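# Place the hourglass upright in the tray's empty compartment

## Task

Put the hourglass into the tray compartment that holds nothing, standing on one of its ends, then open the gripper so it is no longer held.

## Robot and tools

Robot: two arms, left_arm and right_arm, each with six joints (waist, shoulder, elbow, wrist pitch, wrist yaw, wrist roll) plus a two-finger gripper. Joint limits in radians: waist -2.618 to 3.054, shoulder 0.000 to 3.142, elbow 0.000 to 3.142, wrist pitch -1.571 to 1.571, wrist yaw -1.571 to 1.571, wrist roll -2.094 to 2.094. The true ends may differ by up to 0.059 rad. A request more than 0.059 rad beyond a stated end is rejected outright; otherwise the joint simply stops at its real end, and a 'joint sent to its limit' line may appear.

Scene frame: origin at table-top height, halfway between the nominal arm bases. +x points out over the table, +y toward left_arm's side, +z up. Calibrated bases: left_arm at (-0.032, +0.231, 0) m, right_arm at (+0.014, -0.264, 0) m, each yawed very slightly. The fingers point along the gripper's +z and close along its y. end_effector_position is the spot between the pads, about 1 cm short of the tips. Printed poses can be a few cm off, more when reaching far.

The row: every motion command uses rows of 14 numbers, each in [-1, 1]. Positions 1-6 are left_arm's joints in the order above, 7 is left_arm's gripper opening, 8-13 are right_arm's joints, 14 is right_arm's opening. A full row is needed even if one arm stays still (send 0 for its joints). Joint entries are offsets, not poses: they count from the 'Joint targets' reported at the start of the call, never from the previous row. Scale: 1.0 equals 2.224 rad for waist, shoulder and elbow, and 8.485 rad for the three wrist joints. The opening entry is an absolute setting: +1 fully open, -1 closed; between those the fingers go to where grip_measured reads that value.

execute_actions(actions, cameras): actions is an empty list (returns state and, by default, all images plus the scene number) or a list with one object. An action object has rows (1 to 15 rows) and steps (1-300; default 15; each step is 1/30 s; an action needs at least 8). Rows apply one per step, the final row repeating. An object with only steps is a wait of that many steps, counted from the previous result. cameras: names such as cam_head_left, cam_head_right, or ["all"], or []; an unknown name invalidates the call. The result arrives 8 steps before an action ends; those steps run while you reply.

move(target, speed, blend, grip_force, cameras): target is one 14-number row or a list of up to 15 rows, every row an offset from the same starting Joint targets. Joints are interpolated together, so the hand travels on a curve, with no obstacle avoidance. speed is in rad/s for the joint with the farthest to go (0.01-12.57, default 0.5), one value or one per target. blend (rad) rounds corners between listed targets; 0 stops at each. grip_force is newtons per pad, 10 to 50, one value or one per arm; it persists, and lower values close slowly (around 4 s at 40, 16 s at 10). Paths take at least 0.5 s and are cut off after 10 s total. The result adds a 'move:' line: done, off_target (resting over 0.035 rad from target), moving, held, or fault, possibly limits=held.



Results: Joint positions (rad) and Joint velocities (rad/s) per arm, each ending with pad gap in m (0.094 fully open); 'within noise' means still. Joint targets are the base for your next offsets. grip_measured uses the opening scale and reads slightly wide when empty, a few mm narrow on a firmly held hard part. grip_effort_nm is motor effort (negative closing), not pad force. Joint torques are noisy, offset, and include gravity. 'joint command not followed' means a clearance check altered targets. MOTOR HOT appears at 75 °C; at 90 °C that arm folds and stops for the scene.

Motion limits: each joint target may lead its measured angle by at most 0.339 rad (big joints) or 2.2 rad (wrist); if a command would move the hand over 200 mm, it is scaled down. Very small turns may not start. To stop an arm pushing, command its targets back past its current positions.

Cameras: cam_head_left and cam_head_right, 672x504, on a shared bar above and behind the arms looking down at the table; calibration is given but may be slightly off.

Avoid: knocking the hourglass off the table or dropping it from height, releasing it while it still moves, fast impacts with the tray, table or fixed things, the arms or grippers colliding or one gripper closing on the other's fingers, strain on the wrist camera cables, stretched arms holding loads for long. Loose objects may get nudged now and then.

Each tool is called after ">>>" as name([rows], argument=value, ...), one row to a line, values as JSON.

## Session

>>> execute_actions(actions=[])

>>> zoom_image(camera="cam_head_left", region=[160, 160, 460, 360])

>>> zoom_image(camera="cam_head_right", region=[160, 160, 460, 360])

Scene clock: 0.00 s of 4000.00 s.
left_arm: end_effector_position=(+0.3719, +0.2323, +0.1231) grip_measured=+1.000 grip_effort_nm=n/a end_effector_quat_wxyz=(+0.632, -0.025, +0.773, +0.040) | right_arm: end_effector_position=(+0.4195, -0.2837, +0.1062) grip_measured=+1.000 grip_effort_nm=n/a end_effector_quat_wxyz=(+0.568, +0.041, +0.822, -0.004)
Joint positions: left_arm=[-0.056 1.568 0.344 1.022 -0.165 -0.002 0.094] | right_arm=[-0.029 1.506 0.429 0.715 0.01 0.046 0.094]
Joint velocities: within noise
Joint torques (N m): no reading
Heat: left arm: 29 °C; right arm: 37 °C.
Joint targets: left_arm=[-0.056 1.566 0.346 1.008 -0.166 -0.003] | right_arm=[-0.029 1.496 0.441 0.722 0.011 0.046]

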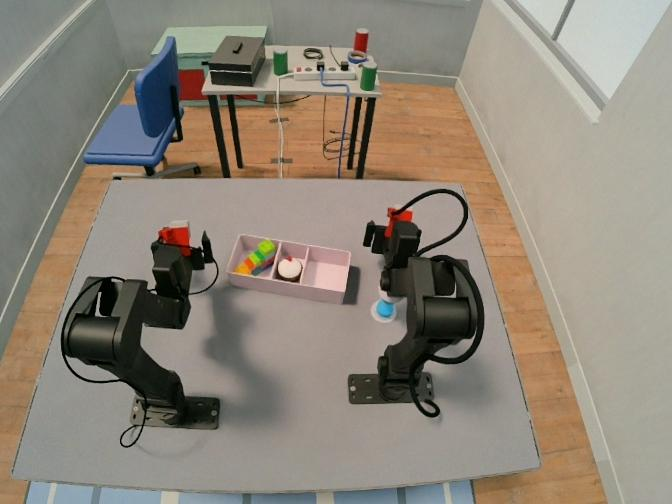

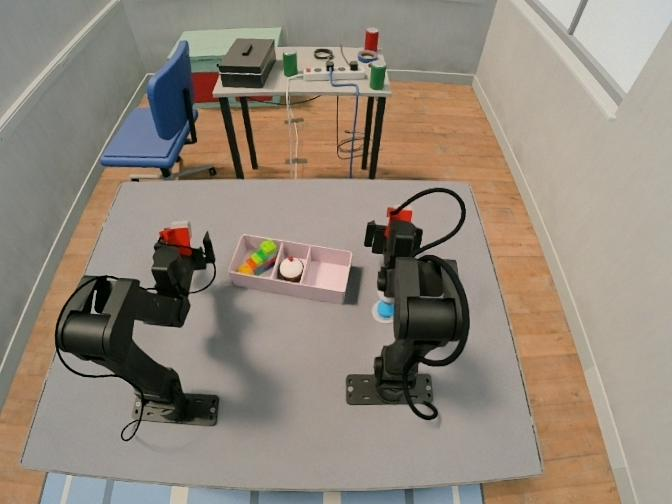

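Scaled by 1.680 from the camera's 672x504 image, which has a finer 960x720 frame.

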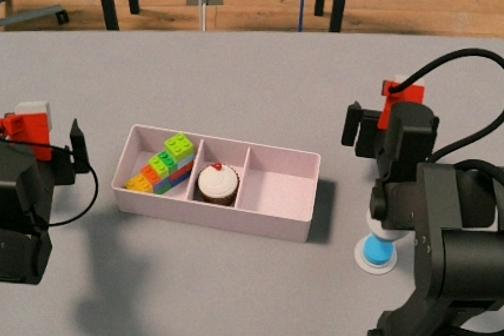

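Scaled by 1.680 from the camera's 672x504 image, which has a finer 960x720 frame.

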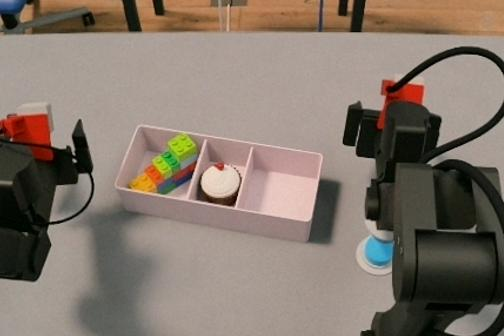

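>>> move([
  [0,0,0,0,0,0,1,0.0292,-0.0432,0.4105,-0.1273,-0.0013,-0.0054,1],
  [0,0,0,0,0,0,1,0.0292,-0.0481,0.4105,-0.2661,-0.0013,-0.0054,1],
], blend=0.15, speed=1.0, grip_force=30, cameras=["all"])

>>> zoom_image(camera="cam_head_left", region=[300, 200, 460, 360])

>>> zoom_image(camera="cam_head_right", region=[300, 200, 460, 360])

Scene clock: 4.27 s of 4000.00 s.
left_arm: end_effector_position=(+0.3719, +0.2323, +0.1231) grip_measured=+1.000 grip_effort_nm=0.00 end_effector_quat_wxyz=(+0.632, -0.025, +0.773, +0.040) | right_arm: end_effector_position=(+0.2313, -0.2618, +0.1677) grip_measured=+1.000 grip_effort_nm=0.03 end_effector_quat_wxyz=(-0.022, -0.002, +1.000, -0.004)
Joint positions: left_arm=[-0.056 1.568 0.344 1.022 -0.165 -0.002 0.094] | right_arm=[0.031 1.416 1.33 -1.527 0.008 0.01 0.094]
Joint torques (N m): left_arm=[-0.05 -5.89 6.16 2.33 -0.03 -0.02] | right_arm=[0.44 -5.98 7.15 -0.07 -0.09 -0.14]
Heat: left arm: 31 °C; right arm: 38 °C.
Joint targets: left_arm=[-0.056 1.566 0.346 1.008 -0.166 -0.003] | right_arm=[0.036 1.389 1.354 -1.536 0.000 0.000]
Kept back: nothing.
grip_force (N): 30, 30
move: done

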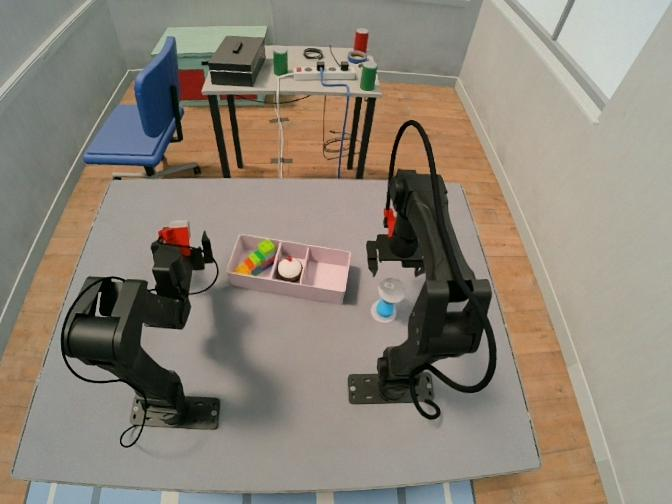

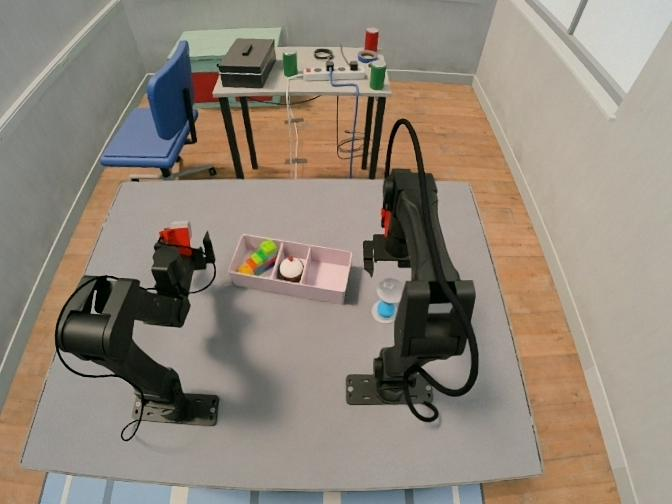

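Scaled by 3.150 from the camera's 672x504 image, which has a finer 960x720 frame.

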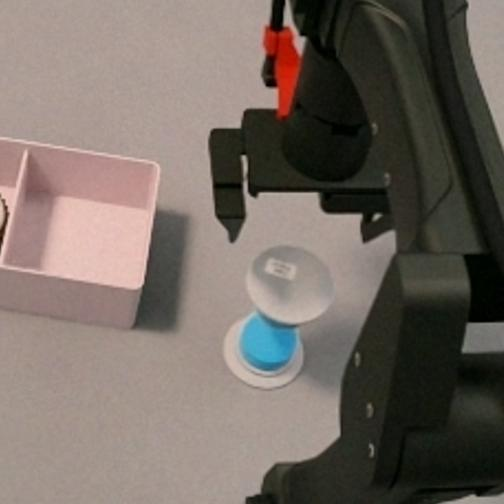

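Scaled by 3.150 from the camera's 672x504 image, which has a finer 960x720 frame.

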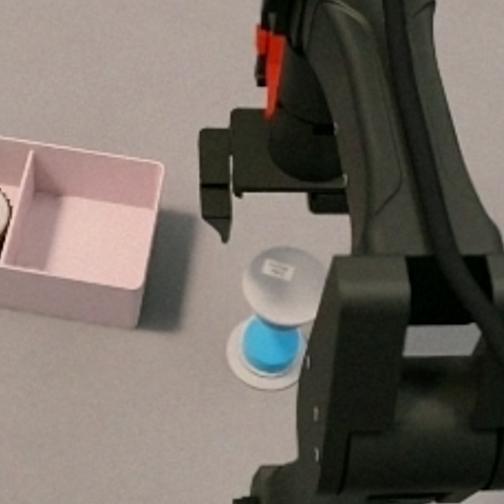

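>>> move(target=[0,0,0,0,0,0,1,0.0153,0.0072,-0.1637,0.0443,0,0,1], speed=0.35, cameras=["all"])

>>> zoom_image(camera="cam_head_left", region=[320, 230, 440, 350])

>>> zoom_image(camera="cam_head_right", region=[320, 230, 440, 350])

Scene clock: 8.23 s of 4000.00 s.
left_arm: end_effector_position=(+0.3719, +0.2323, +0.1231) grip_measured=+1.000 grip_effort_nm=-0.01 end_effector_quat_wxyz=(+0.632, -0.025, +0.773, +0.040) | right_arm: end_effector_position=(+0.2338, -0.2543, +0.0836) grip_measured=+1.000 grip_effort_nm=0.03 end_effector_quat_wxyz=(-0.012, -0.019, +1.000, -0.004)
Joint positions: left_arm=[-0.056 1.568 0.344 1.022 -0.165 -0.002 0.094] | right_arm=[0.065 1.414 0.993 -1.175 0.008 0.01 0.094]
Joint torques (N m): left_arm=[-0.05 -5.89 6.15 2.33 -0.03 -0.02] | right_arm=[0.4 -4.34 5.09 0.17 -0.1 -0.13]
Heat: left arm: 32 °C; right arm: 38 °C.
Joint targets: left_arm=[-0.056 1.566 0.346 1.008 -0.166 -0.003] | right_arm=[0.070 1.405 0.990 -1.160 0.000 0.000]
Kept back: nothing.
grip_force (N): 30, 30
move: done

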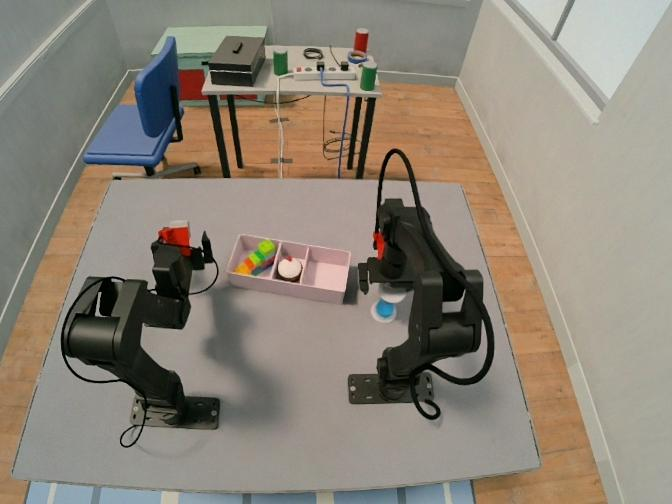

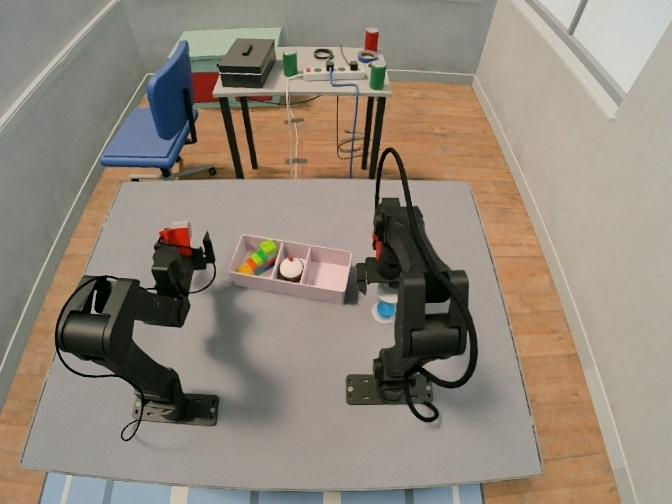

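Scaled by 4.200 from the camera's 672x504 image, which has a finer 960x720 frame.

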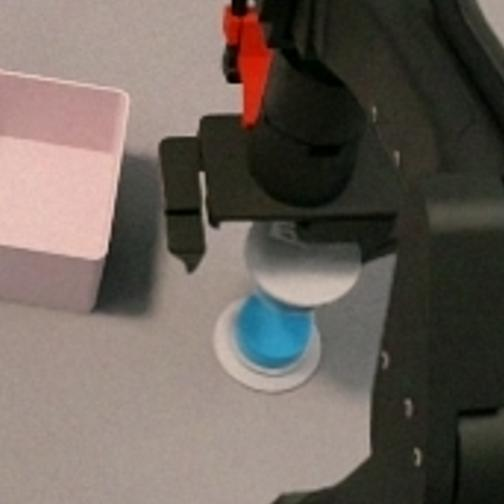

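Scaled by 4.200 from the camera's 672x504 image, which has a finer 960x720 frame.

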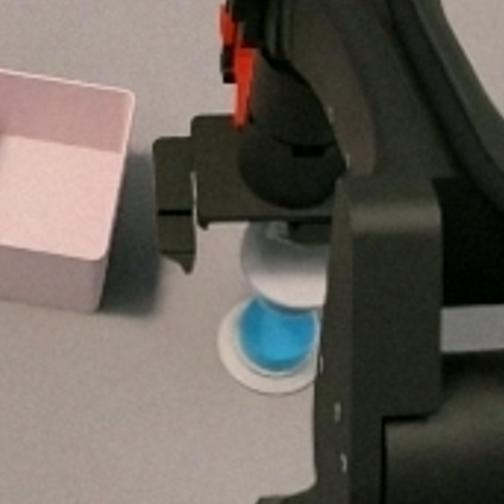

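>>> move([
  [0,0,0,0,0,0,1,-0.0144,-0.0135,-0.008,0,0,0,1],
  [0,0,0,0,0,0,1,-0.0144,-0.0135,-0.008,0,0,0,0.1],
], speed=0.2, cameras=["all"])

>>> zoom_image(camera="cam_head_left", region=[320, 230, 440, 350])

Scene clock: 11.67 s of 4000.00 s.
left_arm: end_effector_position=(+0.3719, +0.2323, +0.1231) grip_measured=+1.000 grip_effort_nm=-0.01 end_effector_quat_wxyz=(+0.632, -0.025, +0.773, +0.040) | right_arm: end_effector_position=(+0.2304, -0.2590, +0.0825) grip_measured=+0.305 grip_effort_nm=-0.57 end_effector_quat_wxyz=(-0.013, -0.009, +1.000, -0.004)
Joint positions: left_arm=[-0.056 1.568 0.344 1.022 -0.165 -0.002 0.094] | right_arm=[0.043 1.401 0.978 -1.173 0.008 0.009 0.061]
Joint torques (N m): left_arm=[-0.03 -5.89 6.13 2.34 -0.03 -0.02] | right_arm=[-0.44 -5.79 4.86 0.15 -0.09 -0.12]
Heat: left arm: 33 °C; right arm: 38 °C.
Joint targets: left_arm=[-0.056 1.566 0.346 1.008 -0.166 -0.003] | right_arm=[0.038 1.375 0.972 -1.160 0.000 0.000]
Kept back: nothing.
grip_force (N): 30, 30
move: done

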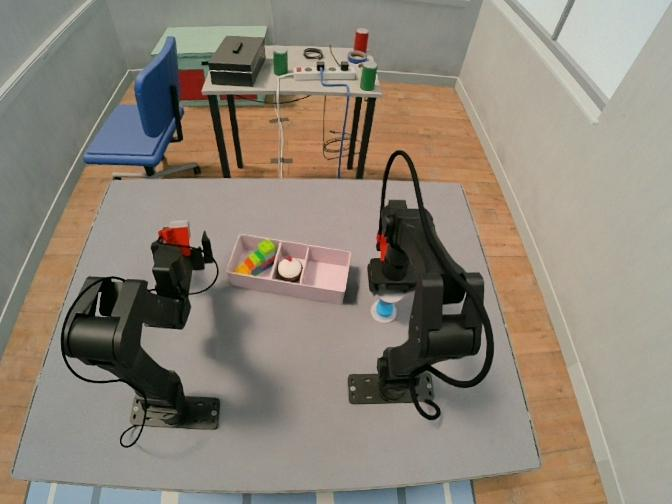

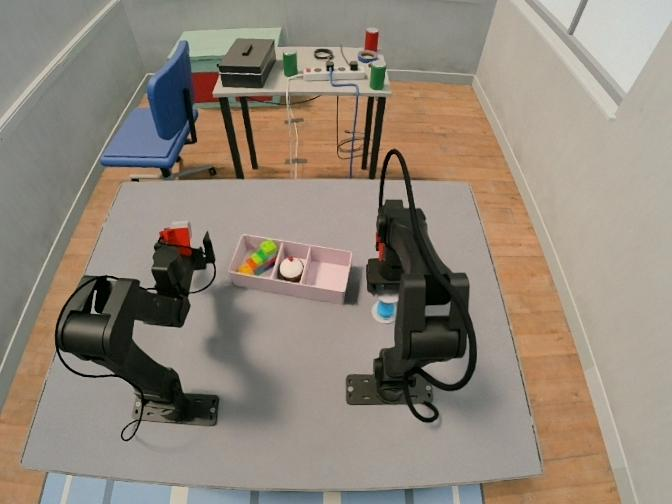

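Scaled by 4.200 from the camera's 672x504 image, which has a finer 960x720 frame.

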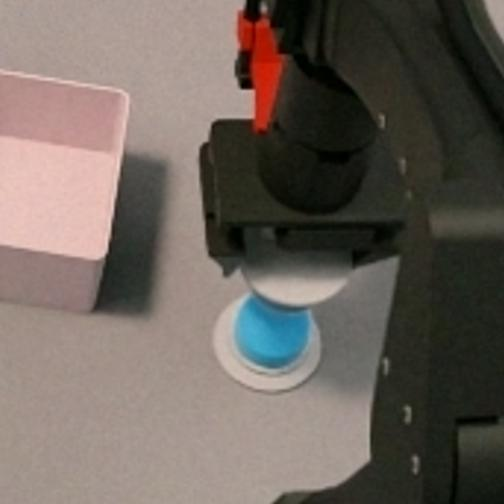

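>>> move([
  [0,0,0,0,0,0,1,0,0,0,0,0,0,0.05],
  [0,0,0,0,0,0,1,0,0.0157,0.188,-0.0483,0,0,0.05],
  [0,0,0,0,0,0,1,0.1915,0.2563,0.4555,-0.0484,0,0,0.05],
], speed=0.45, cameras=["all"])

>>> zoom_image(camera="cam_head_left", region=[240, 180, 400, 340])

>>> zoom_image(camera="cam_head_right", region=[240, 180, 400, 340])

Scene clock: 16.63 s of 4000.00 s.
left_arm: end_effector_position=(+0.3719, +0.2323, +0.1231) grip_measured=+1.000 grip_effort_nm=-0.01 end_effector_quat_wxyz=(+0.632, -0.025, +0.773, +0.040) | right_arm: end_effector_position=(+0.3398, -0.1064, +0.1751) grip_measured=+0.301 grip_effort_nm=-0.63 end_effector_quat_wxyz=(+0.005, -0.218, +0.976, +0.000)
Joint positions: left_arm=[-0.056 1.568 0.344 1.022 -0.165 -0.002 0.094] | right_arm=[0.467 1.941 1.945 -1.565 0.003 0.009 0.061]
Joint torques (N m): left_arm=[-0.05 -5.9 6.13 2.33 -0.04 -0.02] | right_arm=[-0.18 -7.66 8.44 0.07 -0.01 -0.11]
Heat: left arm: 34 °C; right arm: 39 °C.
Joint targets: left_arm=[-0.056 1.566 0.346 1.008 -0.166 -0.003] | right_arm=[0.464 1.945 1.986 -1.570 0.000 0.000]
Kept back: nothing.
grip_force (N): 30, 30
move: off_target (right_arm); right_arm: the elbow is farthest, 0.040 rad from its target

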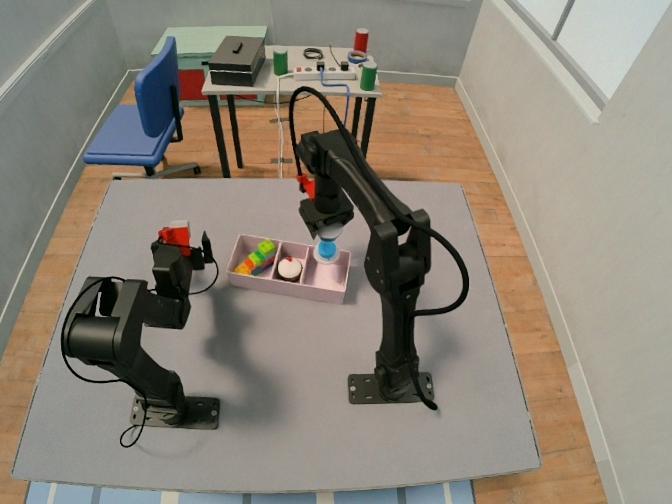

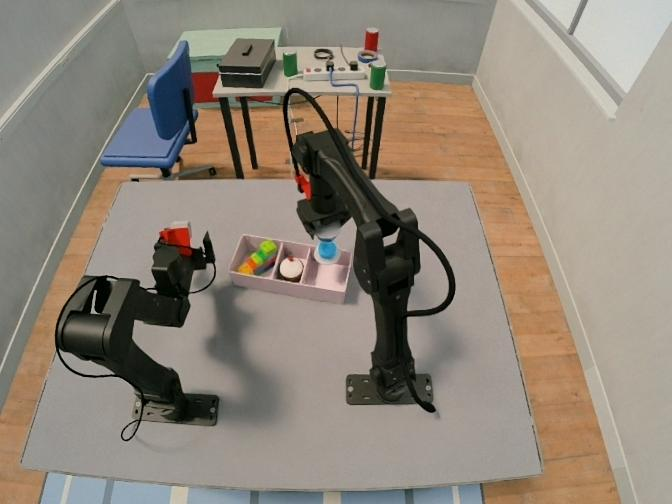

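Scaled by 3.150 from the camera's 672x504 image, which has a finer 960x720 frame.

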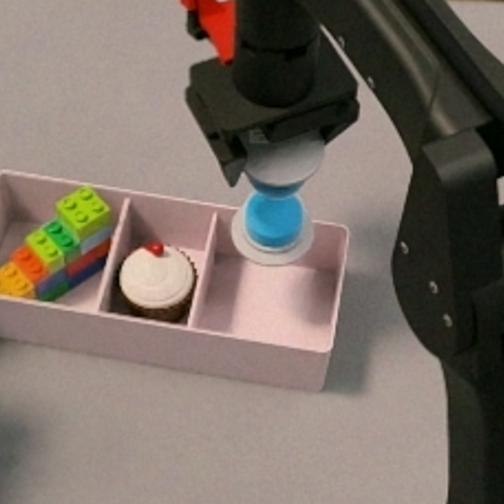

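Scaled by 3.150 from the camera's 672x504 image, which has a finer 960x720 frame.

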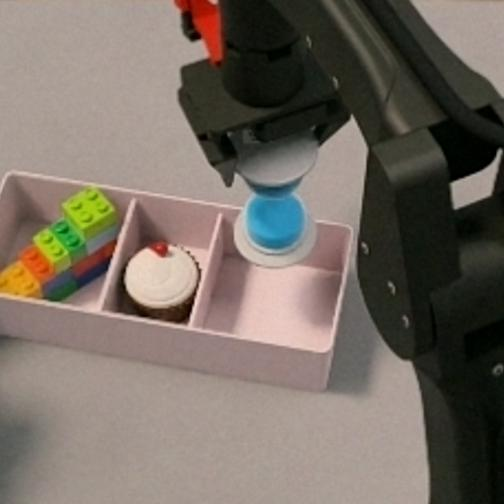

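>>> move([
  [0,0,0,0,0,0,1,0.008,-0.036,-0.0297,0,0,0,0.05],
  [0,0,0,0,0,0,1,0.008,-0.036,-0.188,0.0368,0,0,0.05],
], speed=0.3, cameras=["all"])

>>> zoom_image(camera="cam_head_left", region=[260, 200, 380, 320])

>>> zoom_image(camera="cam_head_right", region=[260, 200, 380, 320])

Scene clock: 20.17 s of 4000.00 s.
left_arm: end_effector_position=(+0.3719, +0.2323, +0.1231) grip_measured=+1.000 grip_effort_nm=-0.01 end_effector_quat_wxyz=(+0.632, -0.025, +0.773, +0.040) | right_arm: end_effector_position=(+0.3252, -0.1090, +0.0914) grip_measured=+0.301 grip_effort_nm=-0.64 end_effector_quat_wxyz=(-0.019, -0.224, +0.974, -0.006)
Joint positions: left_arm=[-0.056 1.568 0.344 1.022 -0.165 -0.002 0.094] | right_arm=[0.478 1.909 1.566 -1.268 0.003 0.009 0.061]
Joint torques (N m): left_arm=[-0.06 -5.89 6.15 2.33 -0.04 -0.02] | right_arm=[0.34 -11.45 5.37 0.1 -0.03 -0.11]
Heat: left arm: 34 °C; right arm: 39 °C.
Joint targets: left_arm=[-0.056 1.566 0.346 1.008 -0.166 -0.003] | right_arm=[0.482 1.865 1.567 -1.258 0.000 0.000]
Kept back: nothing.
grip_force (N): 30, 30
move: off_target (right_arm); right_arm: the shoulder is farthest, 0.044 rad from its target

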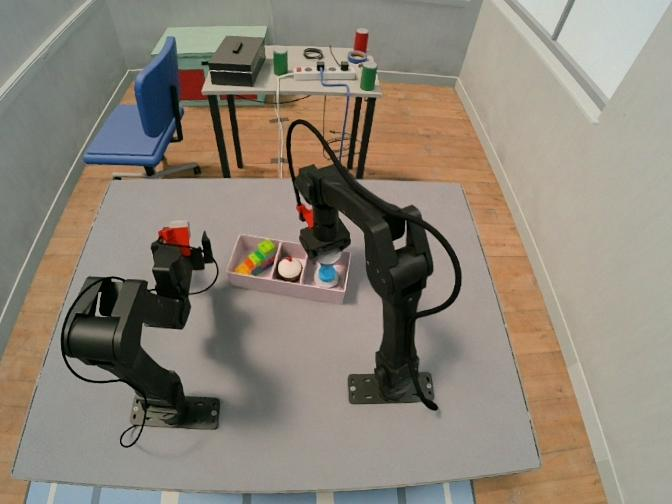

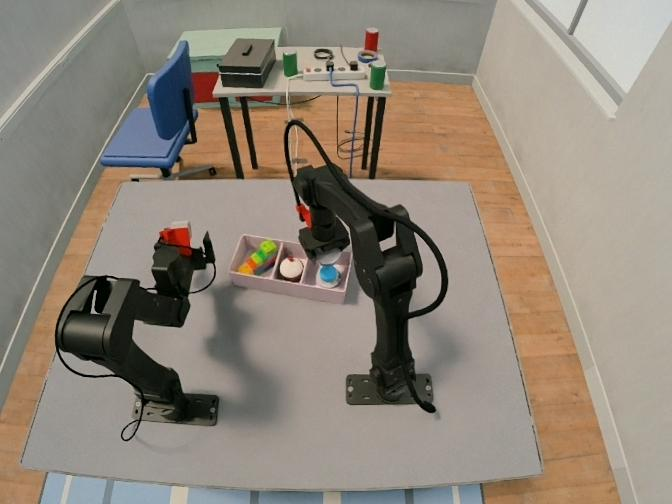

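Scaled by 4.200 from the camera's 672x504 image, which has a finer 960x720 frame.

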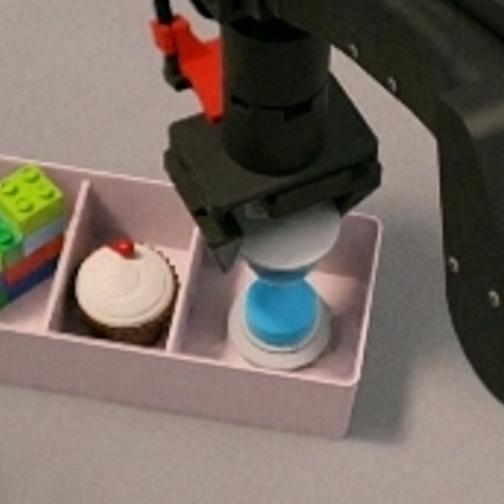

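Scaled by 4.200 from the camera's 672x504 image, which has a finer 960x720 frame.

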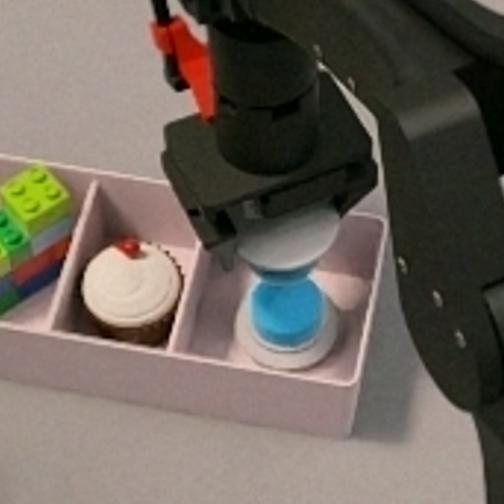

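>>> move([
  [0,0,0,0,0,0,1,0,0.0135,-0.0121,0.0044,0,0,0.05],
  [0,0,0,0,0,0,1,0,0.0135,-0.0121,0.0044,0,0,0.4],
  [0,0,0,0,0,0,1,0,0.0135,-0.0121,0.0044,0,0,0.75],
], speed=0.1, cameras=["all"])

>>> zoom_image(camera="cam_head_left", region=[260, 200, 380, 320])

Scene clock: 22.70 s of 4000.00 s.
left_arm: end_effector_position=(+0.3719, +0.2323, +0.1231) grip_measured=+1.000 grip_effort_nm=0.00 end_effector_quat_wxyz=(+0.632, -0.025, +0.773, +0.040) | right_arm: end_effector_position=(+0.3269, -0.1082, +0.0855) grip_measured=+0.748 grip_effort_nm=0.15 end_effector_quat_wxyz=(-0.014, -0.224, +0.974, -0.005)
Joint positions: left_arm=[-0.056 1.568 0.344 1.022 -0.165 -0.002 0.094] | right_arm=[0.478 1.909 1.543 -1.235 0.003 0.009 0.082]
Joint torques (N m): left_arm=[-0.05 -5.89 6.13 2.33 -0.03 -0.02] | right_arm=[0.38 -8.84 5.12 0.16 -0.02 -0.11]
Heat: left arm: 35 °C; right arm: 39 °C.
Joint targets: left_arm=[-0.056 1.566 0.346 1.008 -0.166 -0.003] | right_arm=[0.482 1.895 1.540 -1.220 0.000 0.000]
Kept back: nothing.
grip_force (N): 30, 30
move: done

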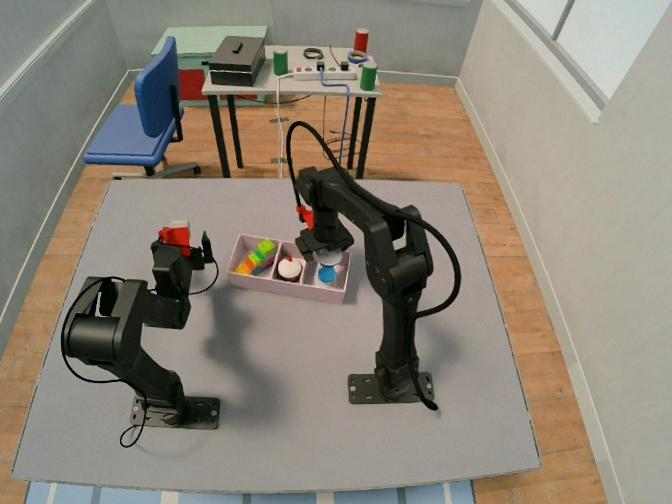

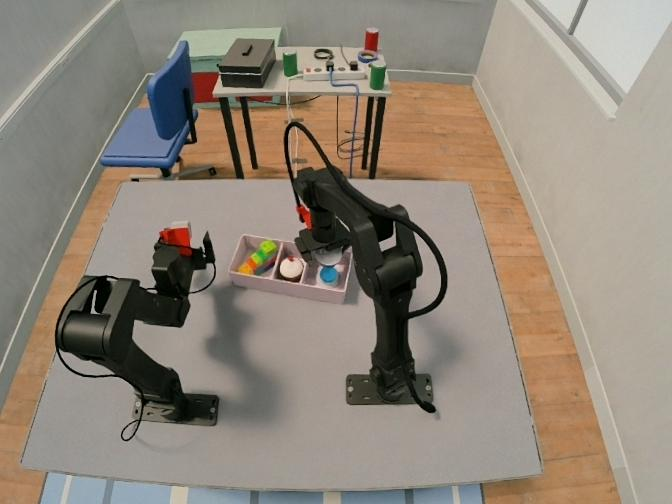

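Scaled by 4.200 from the camera's 672x504 image, which has a finer 960x720 frame.

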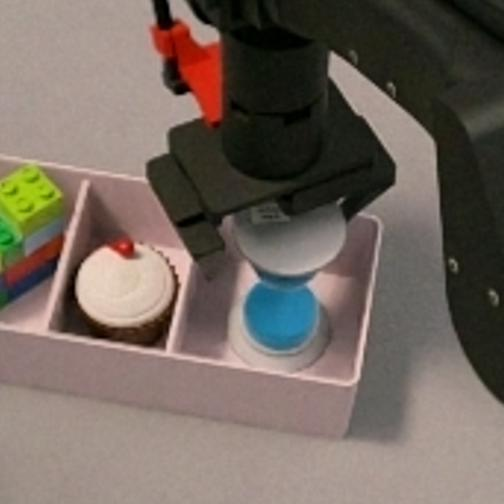

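>>> move(target=[0,0,0,0,0,0,1,0,0.005,0.16,-0.030,0,0,0.75], speed=0.5, cameras=["all"])

>>> zoom_image(camera="cam_head_left", region=[260, 200, 380, 320])

Scene clock: 24.43 s of 4000.00 s.
left_arm: end_effector_position=(+0.3719, +0.2323, +0.1231) grip_measured=+1.000 grip_effort_nm=-0.01 end_effector_quat_wxyz=(+0.632, -0.025, +0.773, +0.040) | right_arm: end_effector_position=(+0.3454, -0.0990, +0.1681) grip_measured=+0.748 grip_effort_nm=0.15 end_effector_quat_wxyz=(+0.032, -0.224, +0.974, +0.006)
Joint positions: left_arm=[-0.056 1.568 0.344 1.022 -0.165 -0.002 0.094] | right_arm=[0.478 1.909 1.87 -1.467 0.003 0.009 0.082]
Joint torques (N m): left_arm=[-0.05 -5.89 6.13 2.33 -0.03 -0.02] | right_arm=[0.28 -7.99 7.27 0.1 -0.03 -0.12]
Heat: left arm: 35 °C; right arm: 39 °C.
Joint targets: left_arm=[-0.056 1.566 0.346 1.008 -0.166 -0.003] | right_arm=[0.482 1.906 1.896 -1.475 0.000 0.000]
Kept back: nothing.
grip_force (N): 30, 30
move: done

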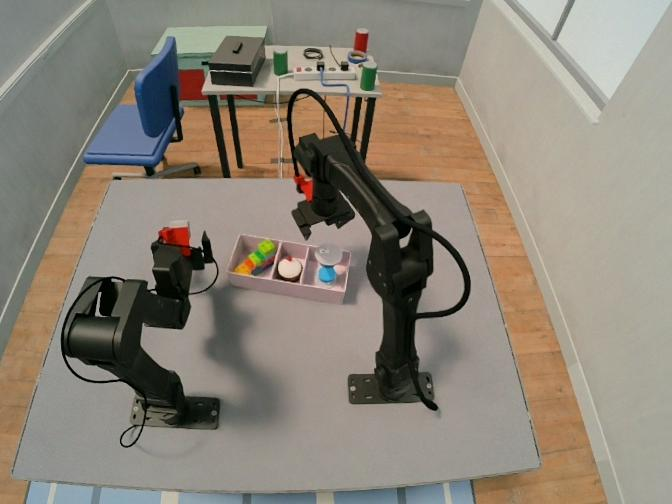

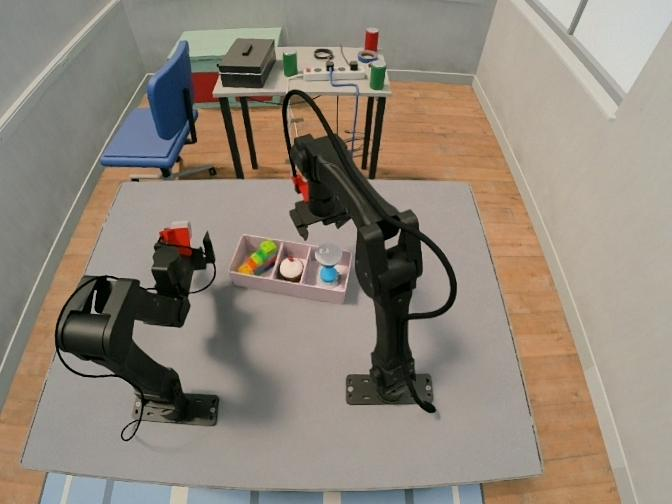

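Scaled by 4.200 from the camera's 672x504 image, which has a finer 960x720 frame.

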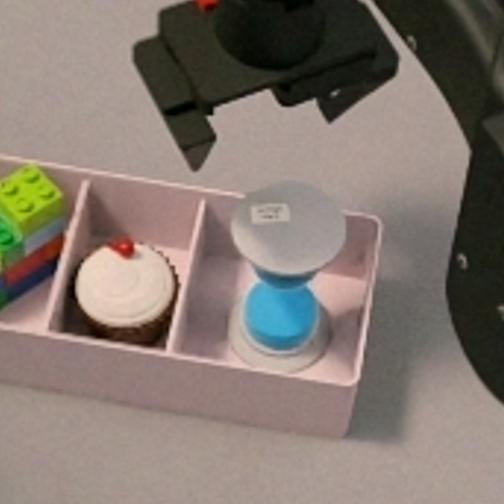

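>>> finished_scene(scene=2)

The scene is finished: the task was done.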